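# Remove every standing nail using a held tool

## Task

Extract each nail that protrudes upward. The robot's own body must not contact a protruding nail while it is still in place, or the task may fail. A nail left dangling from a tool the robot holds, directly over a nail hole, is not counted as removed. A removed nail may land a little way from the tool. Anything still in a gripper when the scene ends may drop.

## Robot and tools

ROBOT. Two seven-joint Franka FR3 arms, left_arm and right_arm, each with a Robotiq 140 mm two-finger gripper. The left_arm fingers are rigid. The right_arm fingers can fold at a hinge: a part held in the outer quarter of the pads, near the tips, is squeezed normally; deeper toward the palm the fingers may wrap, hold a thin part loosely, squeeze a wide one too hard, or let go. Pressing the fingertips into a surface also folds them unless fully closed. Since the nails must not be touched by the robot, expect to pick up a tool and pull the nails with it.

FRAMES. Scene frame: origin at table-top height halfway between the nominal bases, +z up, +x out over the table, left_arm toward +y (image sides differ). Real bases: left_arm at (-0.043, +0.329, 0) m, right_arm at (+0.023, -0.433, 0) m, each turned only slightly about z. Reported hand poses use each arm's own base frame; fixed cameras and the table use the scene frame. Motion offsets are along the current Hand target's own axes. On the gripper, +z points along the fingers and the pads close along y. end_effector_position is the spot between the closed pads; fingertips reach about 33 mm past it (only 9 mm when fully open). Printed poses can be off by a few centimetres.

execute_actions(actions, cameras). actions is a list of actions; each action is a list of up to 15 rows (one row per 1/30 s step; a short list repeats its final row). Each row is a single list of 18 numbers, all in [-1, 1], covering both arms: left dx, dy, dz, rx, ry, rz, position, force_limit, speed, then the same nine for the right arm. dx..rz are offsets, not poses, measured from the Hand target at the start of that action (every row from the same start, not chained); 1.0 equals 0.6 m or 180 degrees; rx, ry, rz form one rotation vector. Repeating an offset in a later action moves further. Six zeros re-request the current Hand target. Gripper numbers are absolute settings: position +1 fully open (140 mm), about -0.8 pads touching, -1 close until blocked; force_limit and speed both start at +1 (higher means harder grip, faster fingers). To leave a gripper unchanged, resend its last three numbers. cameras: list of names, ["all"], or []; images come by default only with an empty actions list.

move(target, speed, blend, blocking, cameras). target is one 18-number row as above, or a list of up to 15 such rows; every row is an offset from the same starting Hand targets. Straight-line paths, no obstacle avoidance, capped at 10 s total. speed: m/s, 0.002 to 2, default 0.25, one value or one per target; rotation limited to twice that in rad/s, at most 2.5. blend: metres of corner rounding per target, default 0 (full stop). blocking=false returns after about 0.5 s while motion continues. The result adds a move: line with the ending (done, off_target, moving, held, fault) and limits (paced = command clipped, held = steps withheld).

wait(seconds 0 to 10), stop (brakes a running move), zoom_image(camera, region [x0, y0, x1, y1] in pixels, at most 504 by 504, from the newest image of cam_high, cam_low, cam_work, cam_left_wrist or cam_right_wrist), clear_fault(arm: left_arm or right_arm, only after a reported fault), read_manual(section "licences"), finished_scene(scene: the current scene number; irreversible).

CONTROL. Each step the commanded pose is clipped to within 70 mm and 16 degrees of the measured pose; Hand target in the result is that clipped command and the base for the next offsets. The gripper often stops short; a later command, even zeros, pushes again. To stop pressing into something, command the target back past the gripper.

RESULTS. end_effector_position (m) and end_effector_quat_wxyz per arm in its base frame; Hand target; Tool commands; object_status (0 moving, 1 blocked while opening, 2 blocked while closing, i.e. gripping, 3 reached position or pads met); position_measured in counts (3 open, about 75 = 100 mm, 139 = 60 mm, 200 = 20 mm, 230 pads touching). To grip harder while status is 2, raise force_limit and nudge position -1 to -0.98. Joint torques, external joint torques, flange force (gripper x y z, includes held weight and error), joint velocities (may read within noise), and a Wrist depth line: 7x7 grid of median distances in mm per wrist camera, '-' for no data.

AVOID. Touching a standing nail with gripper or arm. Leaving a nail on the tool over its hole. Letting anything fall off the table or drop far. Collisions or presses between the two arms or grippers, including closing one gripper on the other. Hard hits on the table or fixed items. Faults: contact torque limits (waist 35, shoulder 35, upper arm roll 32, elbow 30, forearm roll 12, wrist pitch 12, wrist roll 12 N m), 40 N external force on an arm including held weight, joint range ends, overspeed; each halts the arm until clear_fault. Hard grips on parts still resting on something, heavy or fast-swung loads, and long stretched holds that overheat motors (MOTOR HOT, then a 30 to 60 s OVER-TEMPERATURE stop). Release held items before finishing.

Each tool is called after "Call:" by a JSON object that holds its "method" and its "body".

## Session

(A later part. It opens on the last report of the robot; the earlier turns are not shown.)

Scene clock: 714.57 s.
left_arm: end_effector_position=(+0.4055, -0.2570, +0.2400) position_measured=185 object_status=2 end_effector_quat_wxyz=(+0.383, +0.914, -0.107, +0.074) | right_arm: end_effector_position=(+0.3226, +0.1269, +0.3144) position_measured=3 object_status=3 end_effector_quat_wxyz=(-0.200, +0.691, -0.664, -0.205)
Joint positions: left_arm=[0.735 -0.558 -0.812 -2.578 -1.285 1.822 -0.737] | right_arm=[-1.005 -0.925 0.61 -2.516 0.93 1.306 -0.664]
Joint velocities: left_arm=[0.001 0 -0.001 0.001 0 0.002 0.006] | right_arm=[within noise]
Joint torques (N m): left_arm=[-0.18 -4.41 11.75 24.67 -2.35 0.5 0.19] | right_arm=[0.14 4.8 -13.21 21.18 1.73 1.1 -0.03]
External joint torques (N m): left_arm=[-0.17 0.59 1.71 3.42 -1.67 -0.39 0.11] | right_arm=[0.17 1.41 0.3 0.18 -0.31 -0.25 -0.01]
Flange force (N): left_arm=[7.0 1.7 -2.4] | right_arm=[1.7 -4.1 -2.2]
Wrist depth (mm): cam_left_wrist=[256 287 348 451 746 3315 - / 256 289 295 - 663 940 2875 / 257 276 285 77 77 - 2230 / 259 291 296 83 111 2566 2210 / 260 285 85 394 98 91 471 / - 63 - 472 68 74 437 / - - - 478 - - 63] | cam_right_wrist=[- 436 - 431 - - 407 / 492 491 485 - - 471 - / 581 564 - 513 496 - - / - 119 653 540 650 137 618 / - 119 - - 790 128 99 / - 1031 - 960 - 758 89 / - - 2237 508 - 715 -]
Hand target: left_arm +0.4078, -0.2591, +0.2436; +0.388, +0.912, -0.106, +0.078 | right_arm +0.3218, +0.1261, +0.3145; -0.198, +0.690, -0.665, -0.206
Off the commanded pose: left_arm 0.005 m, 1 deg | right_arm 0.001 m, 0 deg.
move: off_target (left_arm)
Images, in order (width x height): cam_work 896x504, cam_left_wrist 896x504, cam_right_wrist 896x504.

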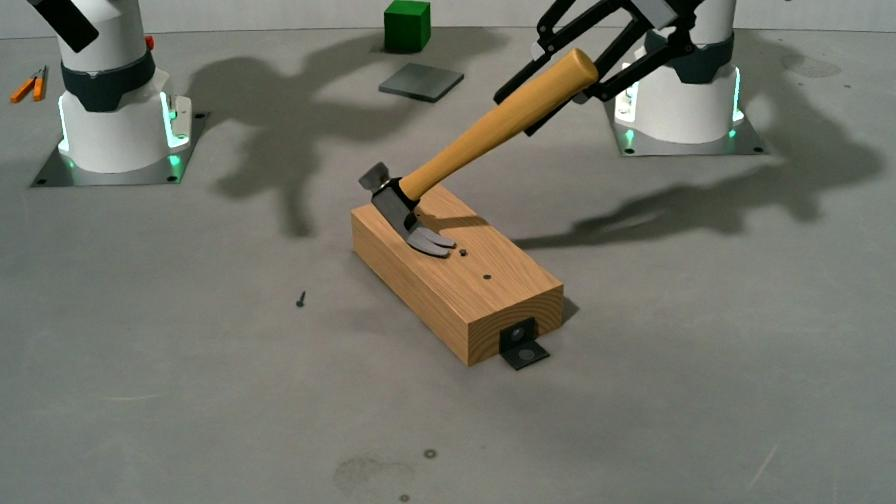

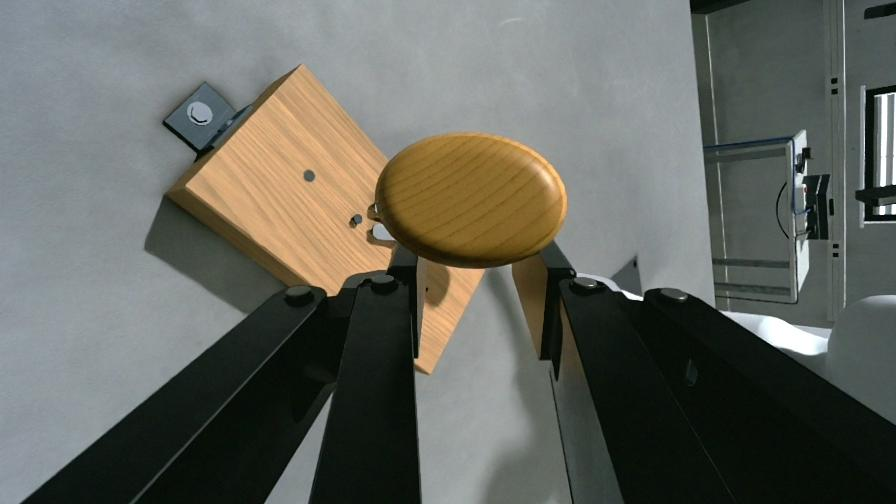

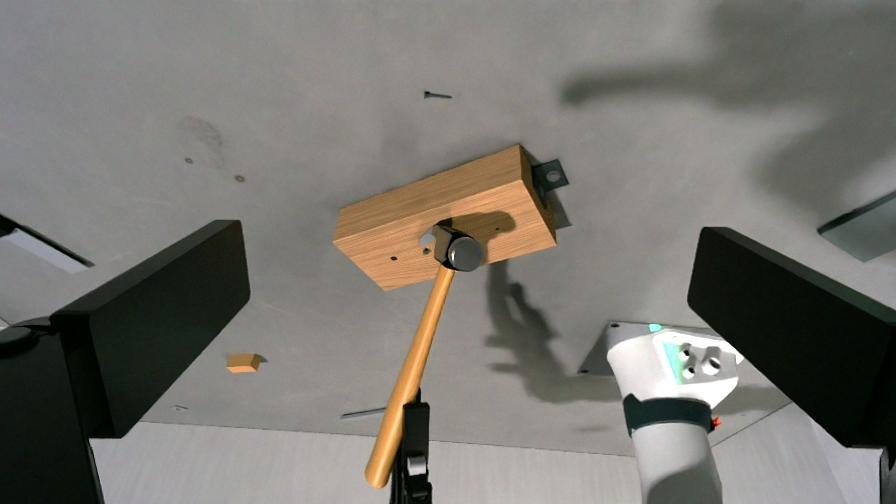

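Call:
{"method": "move", "body": {"target": [[-0.0005,-0.0052,0.0053,0,0,0,-1,1,1,0,0,0,0,0,0,1,1,1],[0.0062,-0.0297,-0.0162,0,0,0,-1,1,1,0,0,0,0,0,0,1,1,1]], "speed": 0.02, "cameras": ["cam_work","cam_left_wrist","cam_right_wrist"]}}

Call:
{"method": "zoom_image", "body": {"camera": "cam_work", "region": [400, 200, 500, 300]}}

Call:
{"method": "zoom_image", "body": {"camera": "cam_left_wrist", "region": [300, 180, 400, 280]}}

Call:
{"method": "zoom_image", "body": {"camera": "cam_right_wrist", "region": [380, 210, 460, 290]}}

Scene clock: 723.47 s.
left_arm: end_effector_position=(+0.4140, -0.2397, +0.2358) position_measured=185 object_status=2 end_effector_quat_wxyz=(+0.386, +0.914, -0.104, +0.076) | right_arm: end_effector_position=(+0.3226, +0.1269, +0.3144) position_measured=3 object_status=3 end_effector_quat_wxyz=(-0.200, +0.691, -0.664, -0.205)
Joint positions: left_arm=[0.76 -0.509 -0.797 -2.567 -1.255 1.835 -0.707] | right_arm=[-1.005 -0.925 0.61 -2.516 0.93 1.306 -0.664]
Joint velocities: left_arm=[-0.001 0 0.001 0 0.001 -0.001 0.005] | right_arm=[within noise]
Joint torques (N m): left_arm=[-0.05 -6.63 10.45 25.91 -1.59 0.15 0.22] | right_arm=[0.13 4.74 -13.21 21.16 1.74 1.1 -0.06]
External joint torques (N m): left_arm=[-0.06 -0.09 1.26 4.51 -0.94 -0.69 0.15] | right_arm=[0.14 1.4 0.27 0.1 -0.31 -0.25 -0.04]
Flange force (N): left_arm=[9.1 2.5 -4.8] | right_arm=[1.8 -3.9 -2.1]
Wrist depth (mm): cam_left_wrist=[251 290 356 436 645 - - / 252 292 307 458 604 5682 3225 / 254 285 281 77 638 904 3409 / 255 287 300 110 122 5304 3459 / 256 276 85 387 98 91 513 / - 63 - 455 68 74 455 / - - - 471 - - 63] | cam_right_wrist=[439 441 428 421 - - - / 500 501 489 - - - - / 577 581 535 511 537 543 512 / 650 119 574 528 592 146 - / - 119 805 - 892 128 95 / - 112 946 494 - 763 89 / - 2128 - - - 723 -]
Hand target: left_arm +0.4153, -0.2405, +0.2388; +0.388, +0.912, -0.106, +0.078 | right_arm +0.3218, +0.1261, +0.3145; -0.198, +0.690, -0.665, -0.206
Off the commanded pose: left_arm 0.003 m, 0 deg | right_arm 0.001 m, 0 deg.
move: done
Images, in order (width x height): cam_work 896x504, cam_left_wrist 896x504, cam_right_wrist 896x504.

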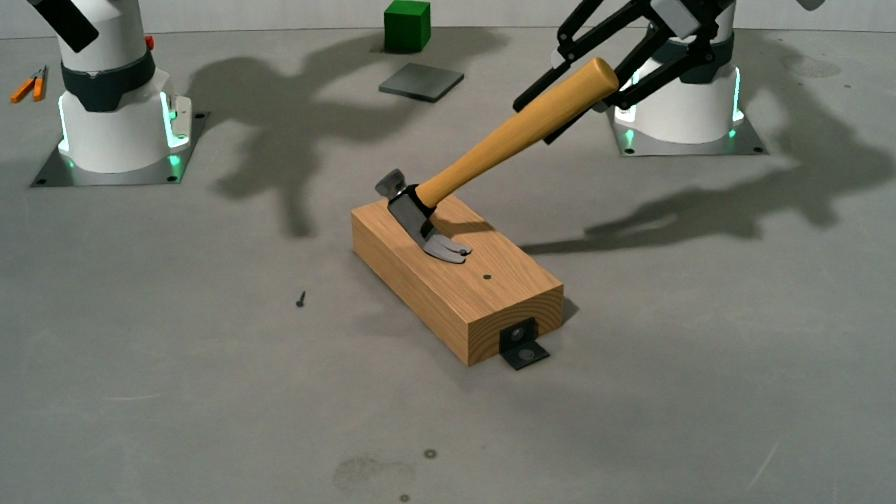

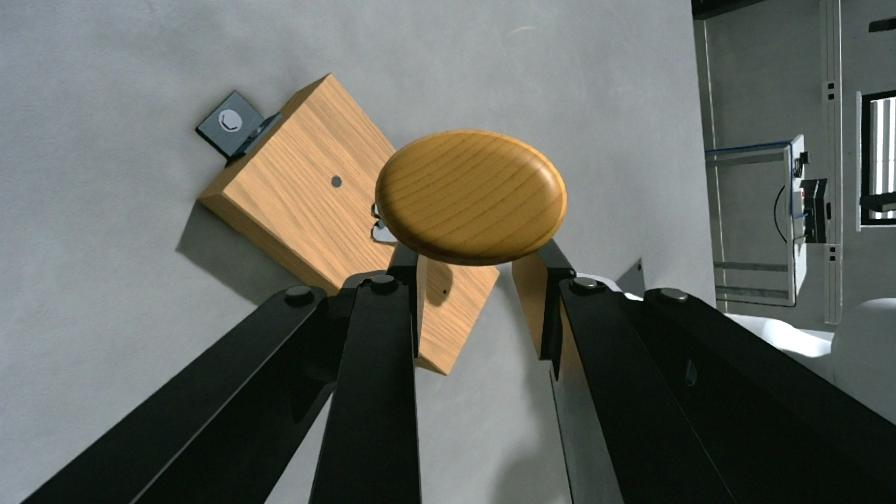

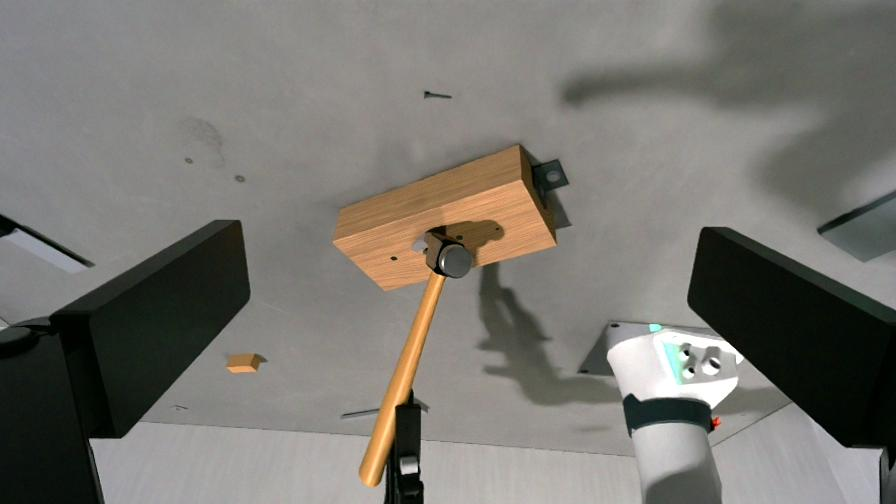

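Scaled by 5.040.

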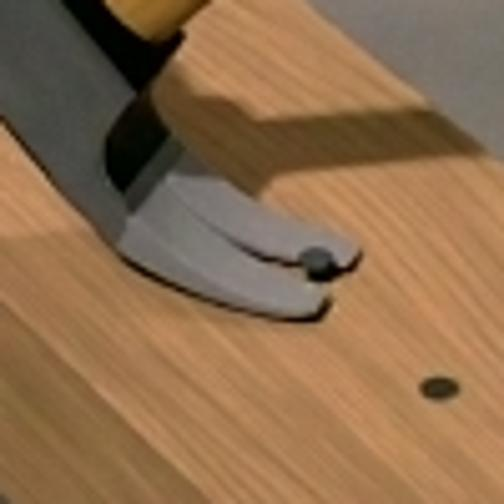

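Scaled by 5.040.

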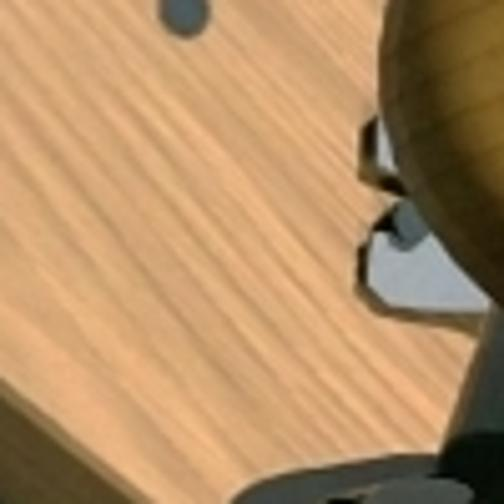

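Scaled by 6.300.

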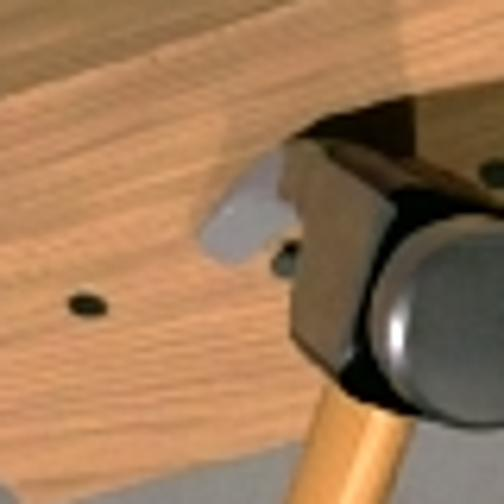

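Call:
{"method": "move", "body": {"target": [[-0.0015,0,0,0,0,0,-1,1,1,0,0,0,0,0,0,1,1,1],[0.0038,-0.0208,-0.016,0,0,0,-1,1,1,0,0,0,0,0,0,1,1,1]], "speed": 0.02, "cameras": ["cam_work","cam_left_wrist","cam_right_wrist"]}}

Call:
{"method": "zoom_image", "body": {"camera": "cam_work", "region": [400, 200, 500, 300]}}

Call:
{"method": "zoom_image", "body": {"camera": "cam_right_wrist", "region": [380, 210, 460, 290]}}

Scene clock: 731.03 s.
left_arm: end_effector_position=(+0.4135, -0.2321, +0.2341) position_measured=185 object_status=2 end_effector_quat_wxyz=(+0.392, +0.911, -0.107, +0.069) | right_arm: end_effector_position=(+0.3226, +0.1269, +0.3144) position_measured=3 object_status=3 end_effector_quat_wxyz=(-0.200, +0.691, -0.664, -0.205)
Joint positions: left_arm=[0.777 -0.478 -0.788 -2.558 -1.23 1.821 -0.691] | right_arm=[-1.005 -0.925 0.61 -2.516 0.93 1.306 -0.664]
Joint velocities: left_arm=[0.002 0.001 0 -0.001 0.002 -0.003 0.004] | right_arm=[within noise]
Joint torques (N m): left_arm=[4.44 -8.91 13.12 26.86 -0.24 1.83 0.33] | right_arm=[0.17 4.78 -13.21 21.24 1.74 1.11 -0.04]
External joint torques (N m): left_arm=[4.5 -1.57 4.56 5.49 0.44 1.1 0.25] | right_arm=[0.24 1.37 0.3 0.24 -0.3 -0.24 -0.02]
Flange force (N): left_arm=[11.9 -2.7 -14.8] | right_arm=[1.5 -4.1 -2.2]
Wrist depth (mm): cam_left_wrist=[255 287 363 429 - 4045 3729 / 255 291 305 462 777 2566 3140 / 251 284 279 77 578 3912 2387 / 252 292 310 79 102 - 3459 / 253 272 85 380 98 91 498 / - 63 - 454 68 74 466 / - - - - - - 63] | cam_right_wrist=[443 416 425 - - 410 - / - - - - - 445 - / - - 566 517 520 560 - / - 118 580 542 - 137 - / - 119 880 776 - 128 95 / - 105 - - - 758 89 / - 1955 2163 535 - 698 -]
Hand target: left_arm +0.4202, -0.2254, +0.2372; +0.388, +0.912, -0.106, +0.078 | right_arm +0.3218, +0.1261, +0.3145; -0.198, +0.690, -0.665, -0.206
Off the commanded pose: left_arm 0.010 m, 1 deg | right_arm 0.001 m, 0 deg.
move: off_target (left_arm)
Images, in order (width x height): cam_work 896x504, cam_left_wrist 896x504, cam_right_wrist 896x504.

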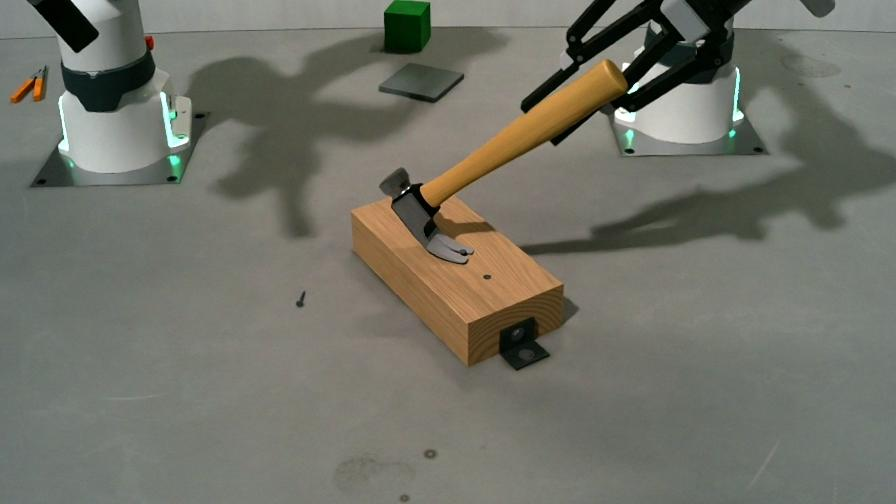

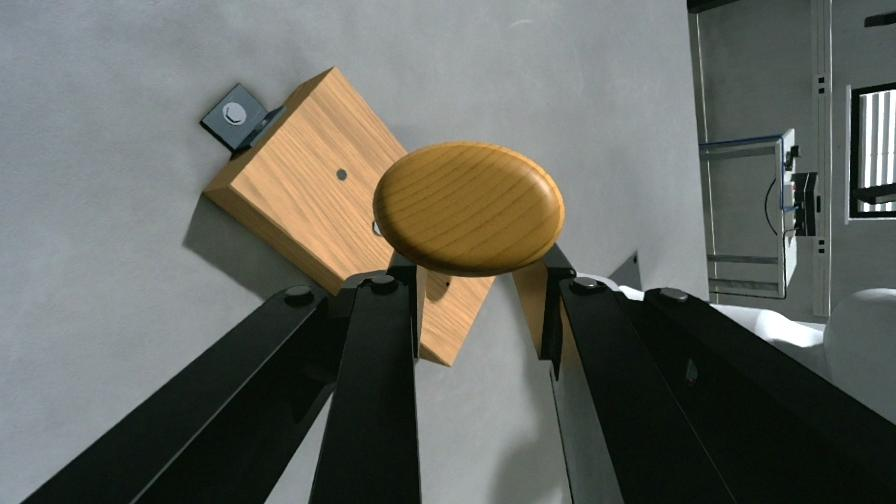

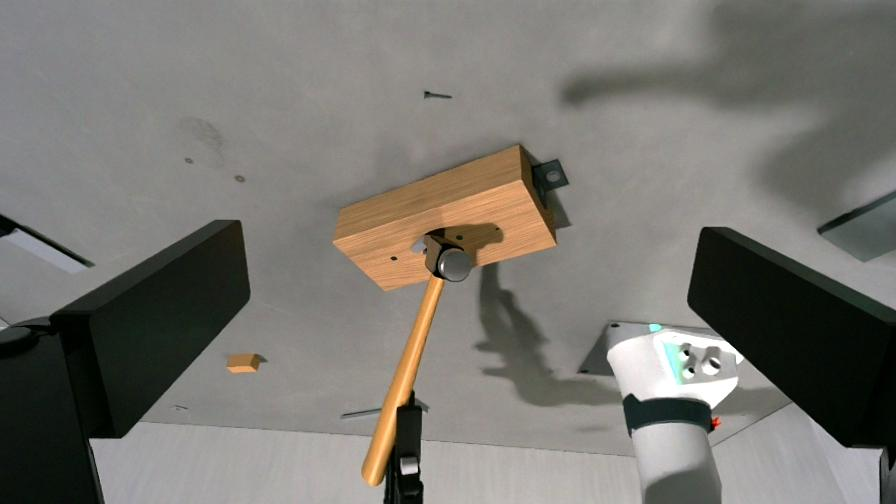

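Scaled by 5.040.

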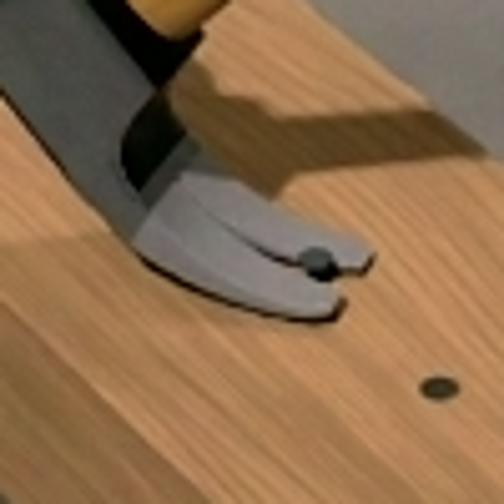

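Scaled by 6.300.

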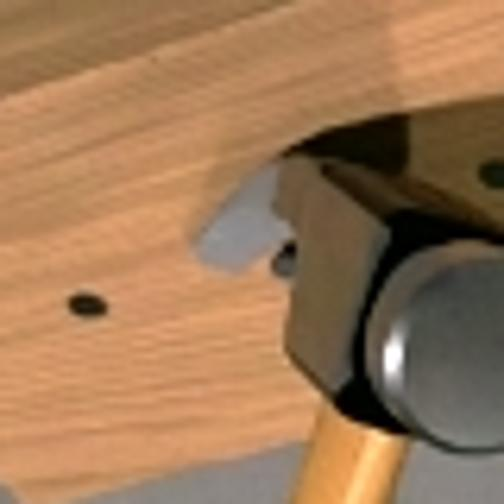

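Call:
{"method": "move", "body": {"target": [[-0.0085,0.0073,0.0043,0,0,0,-1,1,1,0,0,0,0,0,0,1,1,1],[-0.013,0.0695,0.02,0.0633,0,0.021,-1,1,1,0,0,0,0,0,0,1,1,1],[-0.0097,0.0572,0.0093,0.0633,0,0.021,-1,1,1,0,0,0,0,0,0,1,1,1]], "speed": 0.03, "cameras": ["cam_work","cam_left_wrist","cam_right_wrist"]}}

Call:
{"method": "zoom_image", "body": {"camera": "cam_work", "region": [400, 200, 500, 300]}}

Call:
{"method": "zoom_image", "body": {"camera": "cam_right_wrist", "region": [380, 210, 460, 290]}}

Scene clock: 751.07 s.
left_arm: end_effector_position=(+0.4054, -0.2558, +0.2448) position_measured=185 object_status=2 end_effector_quat_wxyz=(+0.324, +0.936, -0.105, +0.089) | right_arm: end_effector_position=(+0.3226, +0.1269, +0.3144) position_measured=3 object_status=3 end_effector_quat_wxyz=(-0.200, +0.691, -0.664, -0.205)
Joint positions: left_arm=[0.691 -0.67 -0.82 -2.582 -1.25 1.865 -0.829] | right_arm=[-1.005 -0.925 0.61 -2.516 0.93 1.306 -0.664]
Joint velocities: left_arm=[-0.001 -0.002 -0.001 0 0 -0.001 -0.006] | right_arm=[within noise]
Joint torques (N m): left_arm=[-0.81 -5.31 12.91 23.49 1.92 0.45 0.6] | right_arm=[0.15 4.82 -13.18 21.18 1.74 1.09 -0.07]
External joint torques (N m): left_arm=[-0.84 -2.76 1.12 2.29 2.38 -1 0.53] | right_arm=[0.19 1.4 0.3 0.19 -0.31 -0.26 -0.05]
External joint torques when the fault began: left_arm=[-1.04 -6.71 5.12 5.19 2.55 -1.76 1.13]
Flange force (N): left_arm=[-4.7 5.8 -13.9] | right_arm=[1.7 -4.1 -2.2]
Flange force when the fault began (N): left_arm=[-16.2 14.6 -32.1]
Wrist depth (mm): cam_left_wrist=[268 296 358 432 529 - - / 269 305 320 416 535 - - / - 300 289 77 586 - 2340 / 268 309 316 79 121 - 2682 / 273 295 85 375 98 89 2094 / - 63 - 449 68 74 506 / - - - 455 - - 63] | cam_right_wrist=[- - - 405 434 - 416 / 525 491 494 - 450 - - / 597 601 559 516 507 - - / - 119 584 546 647 137 593 / - 119 - 800 795 128 95 / - 105 - 963 886 754 89 / - - - 1245 - 711 -]
Hand target: left_arm +0.4054, -0.2558, +0.2448; +0.324, +0.936, -0.105, +0.089 (not the last commanded pose) | right_arm +0.3218, +0.1261, +0.3145; -0.198, +0.690, -0.665, -0.206
Tool commands: left_gripper/position=-1.0 left_gripper/force_limit=+1.0 left_gripper/speed=+1.0 right_gripper/position=+1.0 right_gripper/force_limit=+1.0 right_gripper/speed=+1.0
Off the commanded pose: left_arm 0.012 m, 5 deg | right_arm 0.001 m, 0 deg.
FORCE FAULT: contact force on the left arm reached its limit, and that arm stopped. The contact can be on any part of that arm, not only on its tool. That arm's remaining commands of this call were not run. That arm is still stopped at the end of this call. While its stop runs, that arm takes no new command, but execute_actions still moves its gripper.
CLEAR FAULT: the left arm stays stopped (Reflex) until you call clear_fault(arm="left_arm").
move: fault (left_arm); path passed 1 of 3 targets
Images, in order (width x height): cam_work 896x504, cam_left_wrist 896x504, cam_right_wrist 896x504.

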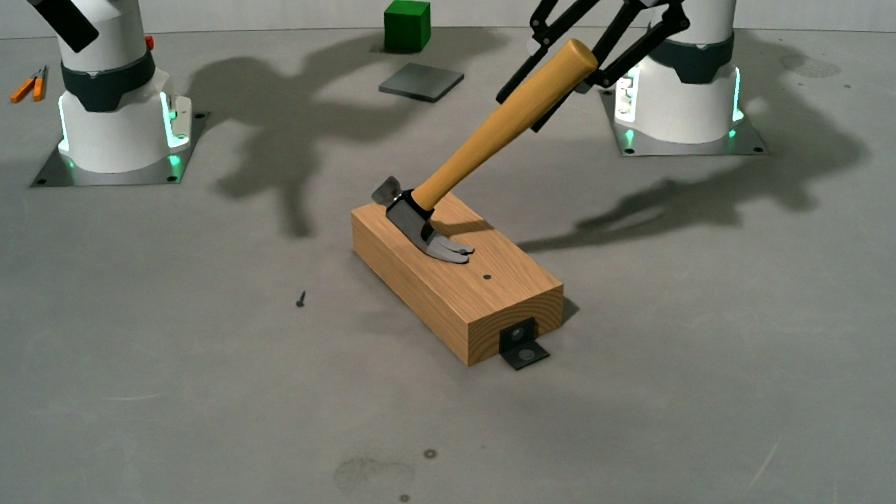

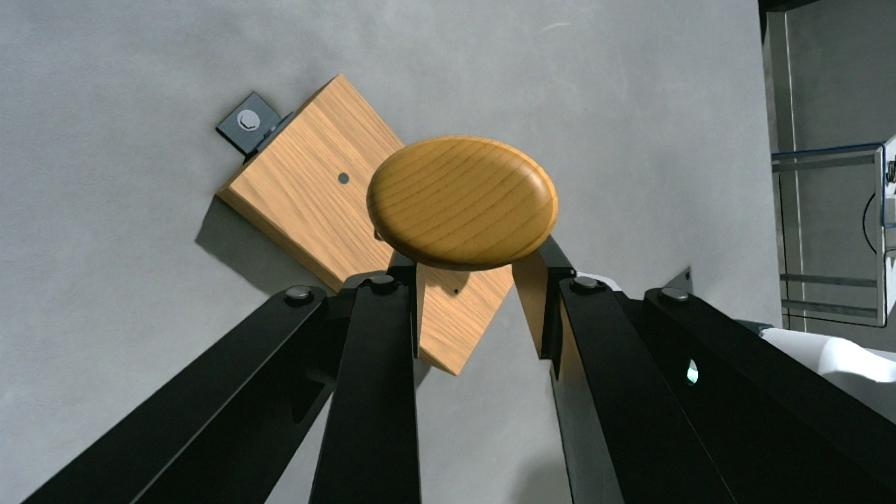

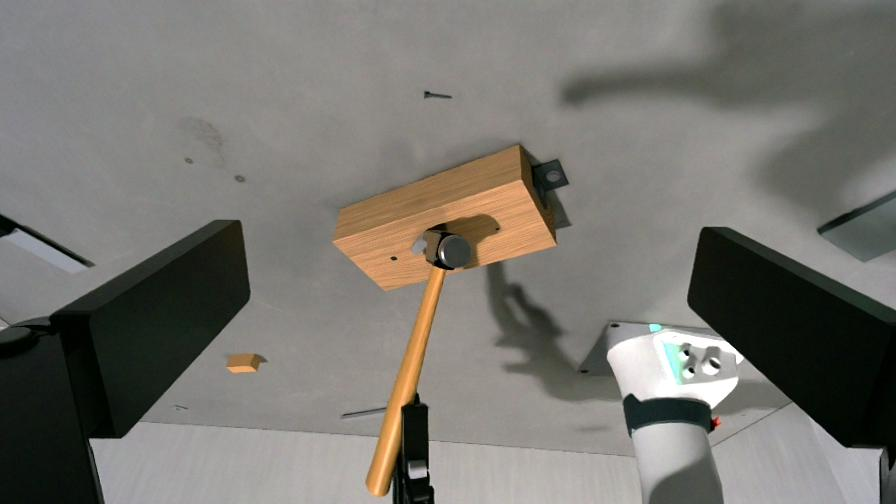

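Scaled by 5.040.

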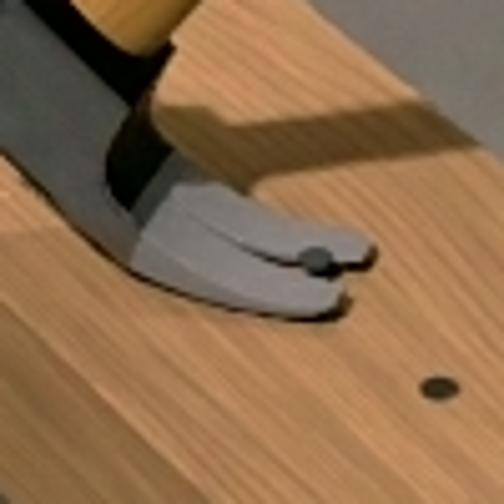

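Scaled by 6.300.

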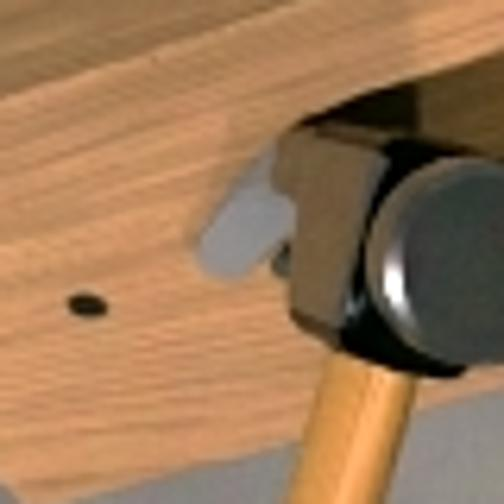

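Call:
{"method": "clear_fault", "body": {"arm": "left_arm"}}

Call:
{"method": "move", "body": {"target": [-0.0072,0.0297,0.0203,0.042,0,0.014,-1,1,1,0,0,0,0,0,0,1,1,1], "speed": 0.03, "cameras": ["cam_work","cam_left_wrist"]}}

Call:
{"method": "zoom_image", "body": {"camera": "cam_work", "region": [400, 200, 500, 300]}}

Scene clock: 762.03 s.
left_arm: end_effector_position=(+0.4054, -0.2558, +0.2448) position_measured=185 object_status=2 end_effector_quat_wxyz=(+0.325, +0.936, -0.104, +0.089) | right_arm: end_effector_position=(+0.3226, +0.1269, +0.3144) position_measured=3 object_status=3 end_effector_quat_wxyz=(-0.200, +0.691, -0.664, -0.205)
Joint positions: left_arm=[0.691 -0.67 -0.82 -2.582 -1.25 1.865 -0.83] | right_arm=[-1.005 -0.925 0.61 -2.516 0.93 1.306 -0.664]
Joint torques (N m): left_arm=[-0.79 -5.37 12.97 23.56 1.91 0.46 0.62] | right_arm=[0.15 4.78 -13.2 21.12 1.74 1.08 -0.06]
External joint torques (N m): left_arm=[-0.78 -2.78 1.2 2.31 2.37 -1.01 0.56] | right_arm=[0.16 1.36 0.27 0.12 -0.31 -0.27 -0.05]
Flange force (N): left_arm=[-4.8 5.8 -14.1] | right_arm=[1.7 -3.7 -2.1]
Wrist depth (mm): cam_left_wrist=[268 303 356 432 532 - 3182 / 270 305 319 425 - 767 - / 270 299 289 77 560 - 2539 / 271 309 315 79 116 717 2566 / 273 290 85 376 98 89 2112 / - 63 - 440 67 74 507 / - - - - - - 63] | cam_right_wrist=[- - - - 409 - 397 / - - - - 476 - - / - 580 557 512 479 535 - / - 119 647 543 607 146 574 / - 119 833 723 - 128 95 / - 970 1263 505 988 752 89 / 2181 - - 536 - 704 -]
Hand target: left_arm +0.4054, -0.2558, +0.2448; +0.325, +0.936, -0.104, +0.089 (not the last commanded pose) | right_arm +0.3218, +0.1261, +0.3145; -0.198, +0.690, -0.665, -0.206
Tool commands: left_gripper/position=-1.0 left_gripper/force_limit=+1.0 left_gripper/speed=+1.0 right_gripper/position=+1.0 right_gripper/force_limit=+1.0 right_gripper/speed=+1.0
Off the commanded pose: left_arm 0.012 m, 5 deg | right_arm 0.001 m, 0 deg.
FORCE FAULT, CONTINUED: the left arm's stop, for the force fault that an earlier result reported, is over. The call counts as one of the actions that you can send in this scene. That arm's target is now where it stood when the stop ended, not its last command. That arm accepts commands again.
CLEAR FAULT: your call cleared the left arm's force fault. If the contact force or a joint's load stays at its limit, that arm stops again.

Scene clock: 764.83 s.
left_arm: end_effector_position=(+0.4056, -0.2742, +0.2502) position_measured=185 object_status=2 end_effector_quat_wxyz=(+0.271, +0.951, -0.102, +0.109) | right_arm: end_effector_position=(+0.3226, +0.1269, +0.3144) position_measured=3 object_status=3 end_effector_quat_wxyz=(-0.200, +0.691, -0.664, -0.205)
Joint positions: left_arm=[0.651 -0.782 -0.876 -2.573 -1.252 1.916 -0.939] | right_arm=[-1.005 -0.925 0.61 -2.516 0.93 1.306 -0.664]
Joint velocities: left_arm=[0.001 0 -0.001 0.001 0 0 -0.005] | right_arm=[within noise]
Joint torques (N m): left_arm=[-4.92 -2.49 7.26 22.43 3.76 1.1 0.72] | right_arm=[0.14 4.8 -13.17 21.18 1.74 1.09 -0.08]
External joint torques (N m): left_arm=[-4.89 -3.15 -6.73 1.91 3.99 -0.88 0.67] | right_arm=[0.15 1.46 0.35 0.14 -0.31 -0.26 -0.06]
Flange force (N): left_arm=[-2.2 10.2 3.6] | right_arm=[1.9 -4.3 -2.1]
Wrist depth (mm): cam_left_wrist=[279 317 363 422 547 618 832 / 286 318 346 392 525 661 2946 / 287 320 292 78 526 686 4503 / 288 321 319 322 154 600 3140 / 290 310 85 365 98 85 4045 / - 63 71 423 68 74 480 / - - - 433 - - 63] | cam_right_wrist=[- 426 427 437 414 - - / - 491 - - - 466 - / - - - 511 530 520 527 / - 119 572 531 - 136 - / - 120 851 756 797 - 98 / - 1043 - 992 - - 89 / - 2111 2218 2199 3033 719 -]
Hand target: left_arm +0.3979, -0.2765, +0.2448; +0.260, +0.953, -0.119, +0.103 | right_arm +0.3218, +0.1261, +0.3145; -0.198, +0.690, -0.665, -0.206
Off the commanded pose: left_arm 0.010 m, 2 deg | right_arm 0.001 m, 0 deg.
move: off_target (left_arm)
Images, in order (width x height): cam_work 896x504, cam_left_wrist 896x504.

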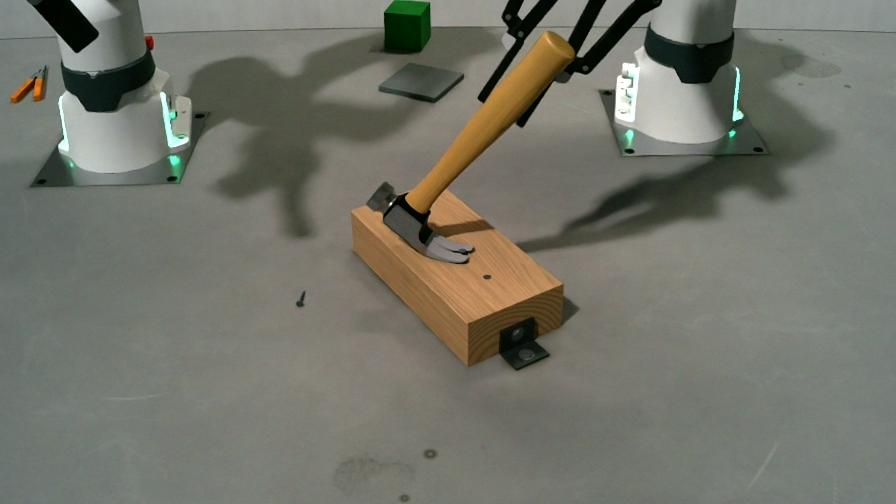

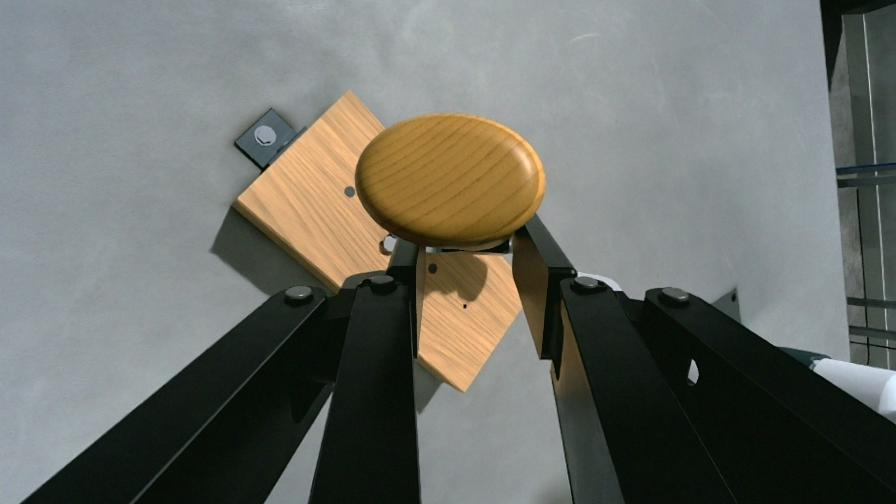

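Scaled by 5.040.

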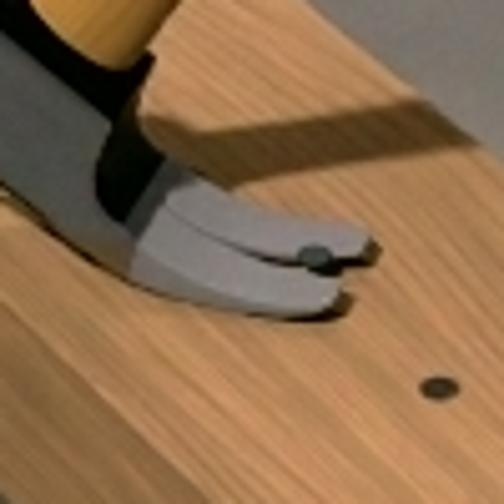

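Call:
{"method": "move", "body": {"target": [0.017,-0.0203,-0.0168,0,0,0,-1,1,1,0,0,0,0,0,0,1,1,1], "speed": 0.03, "cameras": ["cam_work","cam_right_wrist"]}}

Call:
{"method": "zoom_image", "body": {"camera": "cam_work", "region": [400, 200, 500, 300]}}

Call:
{"method": "zoom_image", "body": {"camera": "cam_right_wrist", "region": [380, 210, 460, 290]}}

Scene clock: 772.97 s.
left_arm: end_effector_position=(+0.4063, -0.2716, +0.2498) position_measured=185 object_status=2 end_effector_quat_wxyz=(+0.276, +0.951, -0.104, +0.094) | right_arm: end_effector_position=(+0.3226, +0.1269, +0.3144) position_measured=3 object_status=3 end_effector_quat_wxyz=(-0.200, +0.691, -0.664, -0.205)
Joint positions: left_arm=[0.686 -0.756 -0.885 -2.548 -1.232 1.883 -0.935] | right_arm=[-1.005 -0.925 0.61 -2.516 0.93 1.306 -0.664]
Joint torques (N m): left_arm=[1.76 -4.97 16.1 24.12 4.81 3.44 1.32] | right_arm=[0.13 4.81 -13.22 21.24 1.74 1.09 -0.07]
External joint torques (N m): left_arm=[1.74 -5.32 2.11 3.46 5.08 1.53 1.26] | right_arm=[0.13 1.44 0.21 0.24 -0.31 -0.25 -0.05]
Flange force (N): left_arm=[0.3 1.5 -17.9] | right_arm=[1.8 -4.2 -2.6]
Wrist depth (mm): cam_left_wrist=[280 311 350 429 502 567 2775 / 283 314 339 414 510 597 3978 / 285 315 291 78 515 628 3182 / 287 315 317 110 154 - 4339 / 290 308 85 371 98 85 2075 / - 63 71 428 67 74 488 / - - - 447 - - 63] | cam_right_wrist=[- - - - - 424 431 / - - 480 - - - - / 575 603 - 512 537 - 549 / 691 119 652 552 598 137 609 / - 119 865 785 807 128 95 / - 111 - 475 936 750 89 / - - 1639 517 2128 693 -]
Hand target: left_arm +0.4097, -0.2628, +0.2502; +0.260, +0.953, -0.119, +0.103 | right_arm +0.3218, +0.1261, +0.3145; -0.198, +0.690, -0.665, -0.206
Off the commanded pose: left_arm 0.009 m, 3 deg | right_arm 0.001 m, 0 deg.
move: off_target (left_arm)
Images, in order (width x height): cam_work 896x504, cam_right_wrist 896x504.

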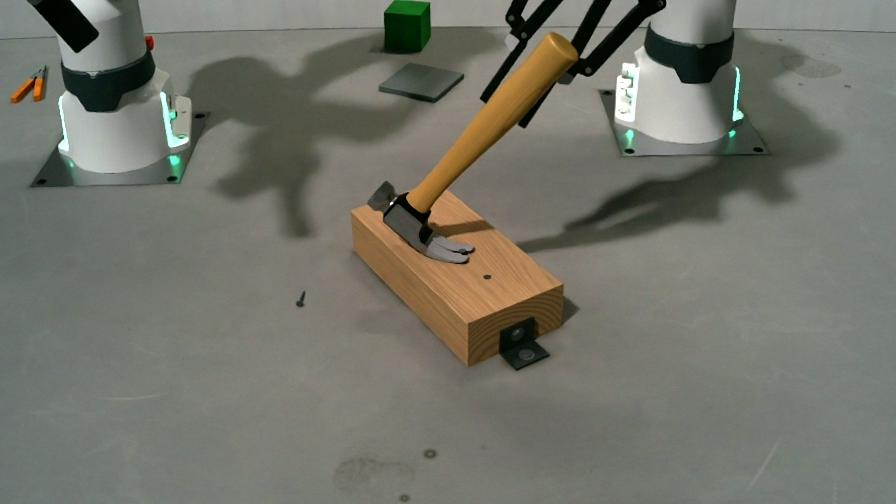

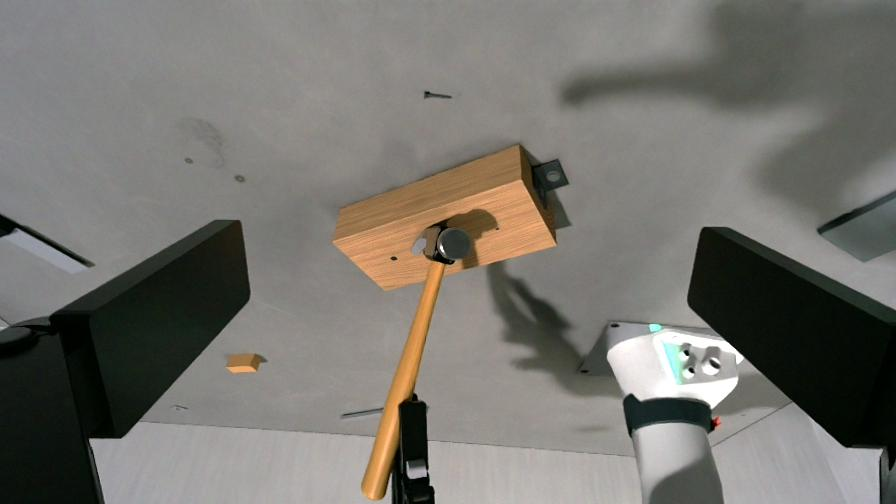

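Scaled by 5.040.

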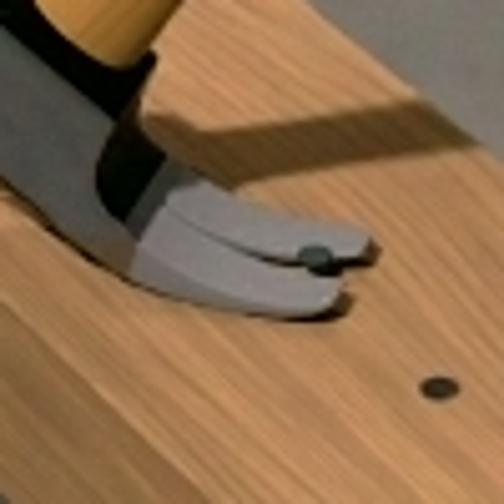

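Scaled by 6.300.

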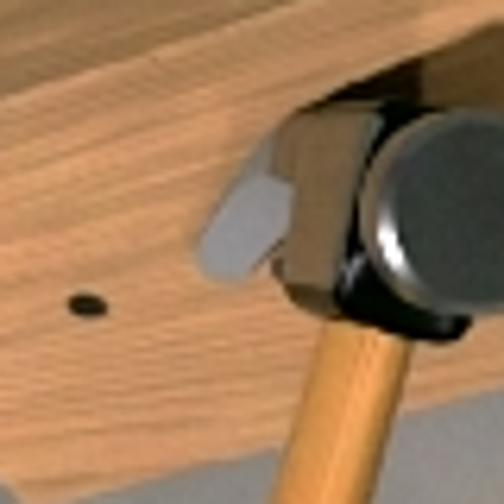

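Call:
{"method": "move", "body": {"target": [-0.0105,0.055,0.0275,0.0527,0,0.0175,-1,1,1,0,0,0,0,0,0,1,1,1], "speed": 0.02, "cameras": ["cam_work","cam_left_wrist"]}}

Call:
{"method": "zoom_image", "body": {"camera": "cam_work", "region": [400, 200, 500, 300]}}

Scene clock: 794.17 s.
left_arm: end_effector_position=(+0.3996, -0.2934, +0.2563) position_measured=185 object_status=2 end_effector_quat_wxyz=(+0.193, +0.967, -0.113, +0.118) | right_arm: end_effector_position=(+0.3226, +0.1269, +0.3144) position_measured=3 object_status=3 end_effector_quat_wxyz=(-0.200, +0.691, -0.664, -0.205)
Joint positions: left_arm=[0.695 -0.966 -0.979 -2.511 -1.229 1.855 -1.055] | right_arm=[-1.005 -0.925 0.61 -2.516 0.93 1.306 -0.664]
Joint velocities: left_arm=[0 -0.002 0 0 0.001 -0.001 -0.004] | right_arm=[within noise]
Joint torques (N m): left_arm=[-4.66 3.82 3.97 23.32 2.11 4.34 1.27] | right_arm=[0.09 4.81 -13.19 21.19 1.74 1.09 -0.05]
External joint torques (N m): left_arm=[-4.79 -2.87 -14.37 5.09 2.13 1.78 1.23] | right_arm=[0.09 1.42 0.26 0.17 -0.31 -0.25 -0.03]
Flange force (N): left_arm=[18.7 13.2 33.7] | right_arm=[1.8 -4.1 -2.3]
Wrist depth (mm): cam_left_wrist=[312 337 369 407 460 511 - / 313 339 365 403 460 - - / 315 340 81 79 467 - 601 / 317 339 362 122 462 562 630 / 320 331 85 360 98 91 652 / - 63 71 372 67 74 472 / - - - 433 - 71 64] | cam_right_wrist=[- 437 428 - 420 - 409 / - 489 - 482 470 473 470 / 586 - 577 509 522 531 - / 630 119 612 550 644 146 - / - 119 812 815 793 128 95 / - 1095 - 929 967 754 89 / - 1820 2466 444 - 673 -]
Hand target: left_arm +0.3967, -0.2979, +0.2502; +0.178, +0.967, -0.136, +0.119 | right_arm +0.3218, +0.1261, +0.3145; -0.198, +0.690, -0.665, -0.206
Off the commanded pose: left_arm 0.008 m, 3 deg | right_arm 0.001 m, 0 deg.
move: off_target (left_arm)
Images, in order (width x height): cam_work 896x504, cam_left_wrist 896x504.

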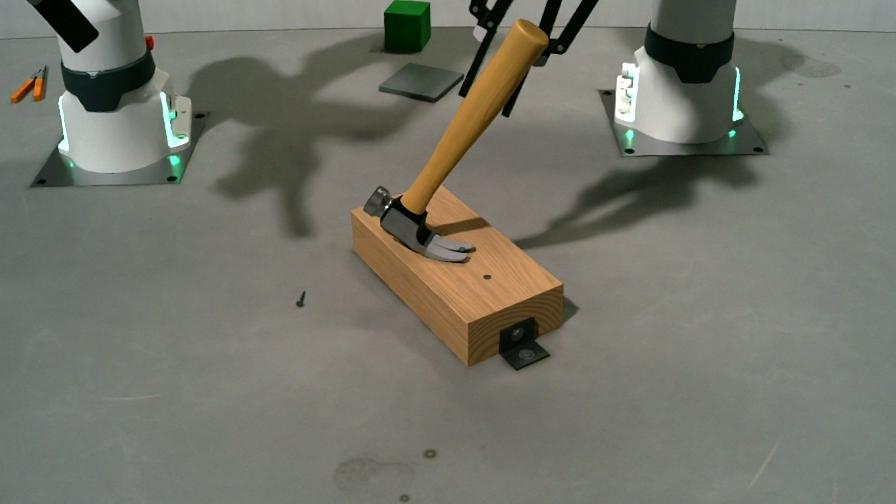

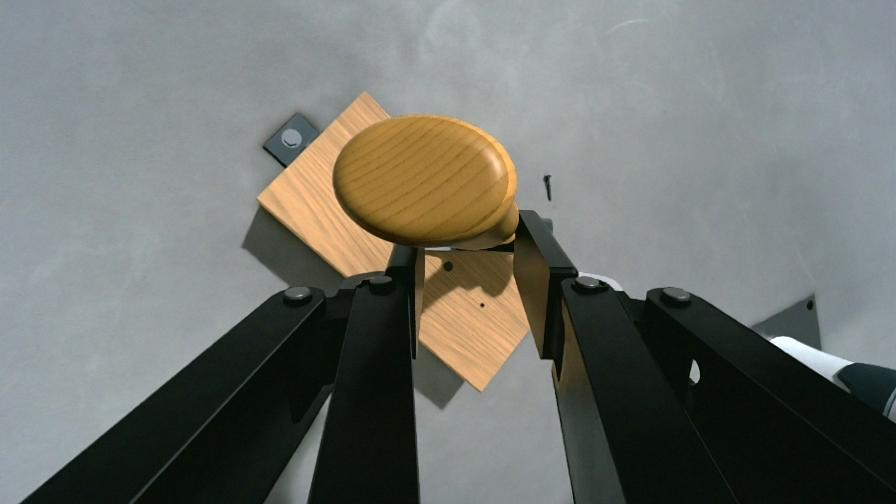

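Scaled by 5.040.

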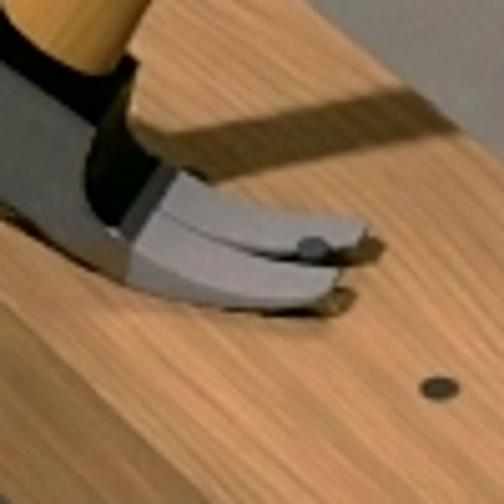

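Call:
{"method": "move", "body": {"target": [0.002,0.0447,-0.0027,0.042,0,0.014,-1,1,1,0,0,0,0,0,0,1,1,1], "speed": 0.02, "cameras": ["cam_work","cam_left_wrist"]}}

Call:
{"method": "zoom_image", "body": {"camera": "cam_work", "region": [400, 190, 500, 290]}}

Scene clock: 805.53 s.
left_arm: end_effector_position=(+0.3916, -0.3130, +0.2612) position_measured=185 object_status=2 end_effector_quat_wxyz=(+0.126, +0.977, -0.116, +0.126) | right_arm: end_effector_position=(+0.3226, +0.1269, +0.3144) position_measured=3 object_status=3 end_effector_quat_wxyz=(-0.200, +0.691, -0.664, -0.205)
Joint positions: left_arm=[0.692 -1.08 -1.035 -2.445 -1.175 1.828 -1.178] | right_arm=[-1.005 -0.925 0.61 -2.516 0.93 1.306 -0.664]
Joint velocities: left_arm=[-0.001 0 -0.002 0 0 -0.001 -0.004] | right_arm=[within noise]
Joint torques (N m): left_arm=[-6.24 5.73 10.05 26.39 1.9 4.41 1.79] | right_arm=[0.12 4.81 -13.14 21.22 1.72 1.1 -0.05]
External joint torques (N m): left_arm=[-6.22 -4.61 -10.96 10.01 1.67 1.48 1.76] | right_arm=[0.15 1.38 0.32 0.27 -0.32 -0.25 -0.03]
Flange force (N): left_arm=[16.8 21.3 18.2] | right_arm=[1.6 -4.3 -2.4]
Wrist depth (mm): cam_left_wrist=[341 353 373 404 431 444 500 / 344 360 376 409 438 464 506 / 347 361 82 79 440 474 511 / - 365 384 122 149 502 528 / - 362 85 360 98 91 526 / - 63 71 419 67 75 465 / - - - 428 - 71 64] | cam_right_wrist=[443 422 - - - 409 - / - - - 491 471 - 463 / - 584 568 513 501 536 528 / - 119 614 560 650 146 594 / - 119 - 781 815 128 95 / - 933 1123 1000 843 761 89 / - 2295 2128 450 1999 711 -]
Hand target: left_arm +0.3893, -0.3217, +0.2604; +0.111, +0.974, -0.149, +0.132 | right_arm +0.3218, +0.1261, +0.3145; -0.198, +0.690, -0.665, -0.206
Off the commanded pose: left_arm 0.009 m, 4 deg | right_arm 0.001 m, 0 deg.
move: off_target (left_arm)
Images, in order (width x height): cam_work 896x504, cam_left_wrist 896x504.

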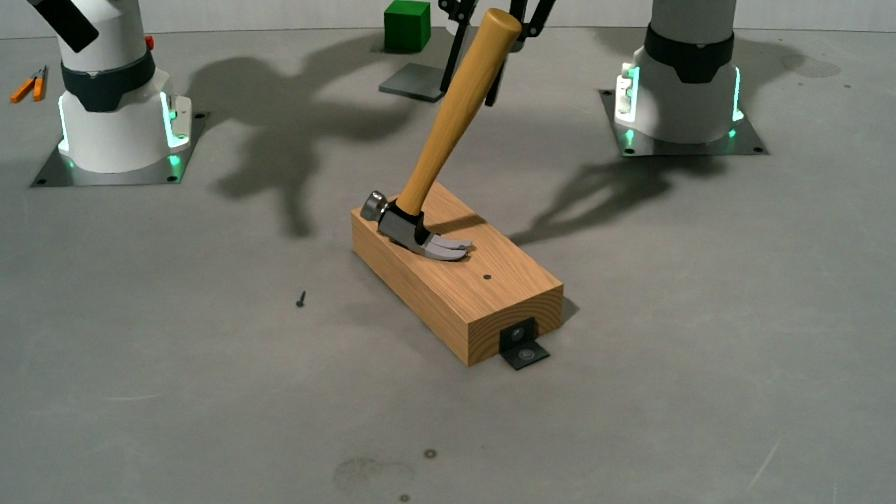

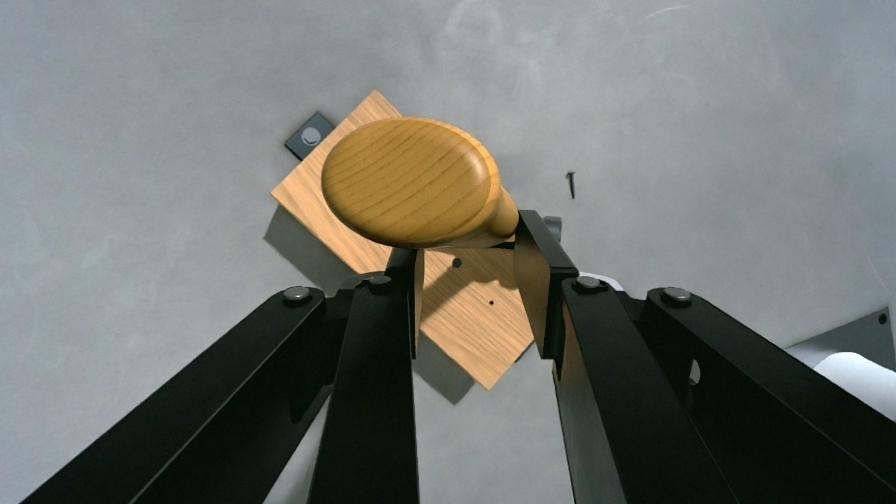

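Scaled by 5.040.

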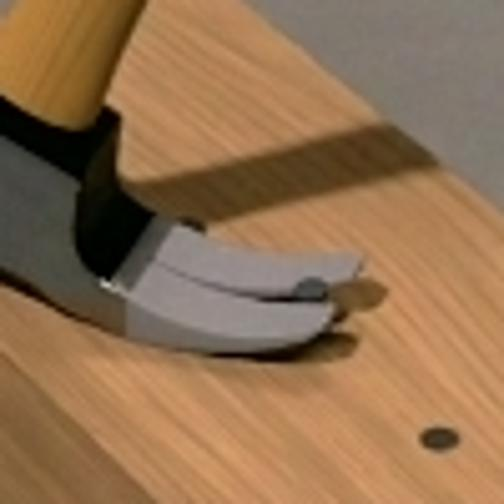

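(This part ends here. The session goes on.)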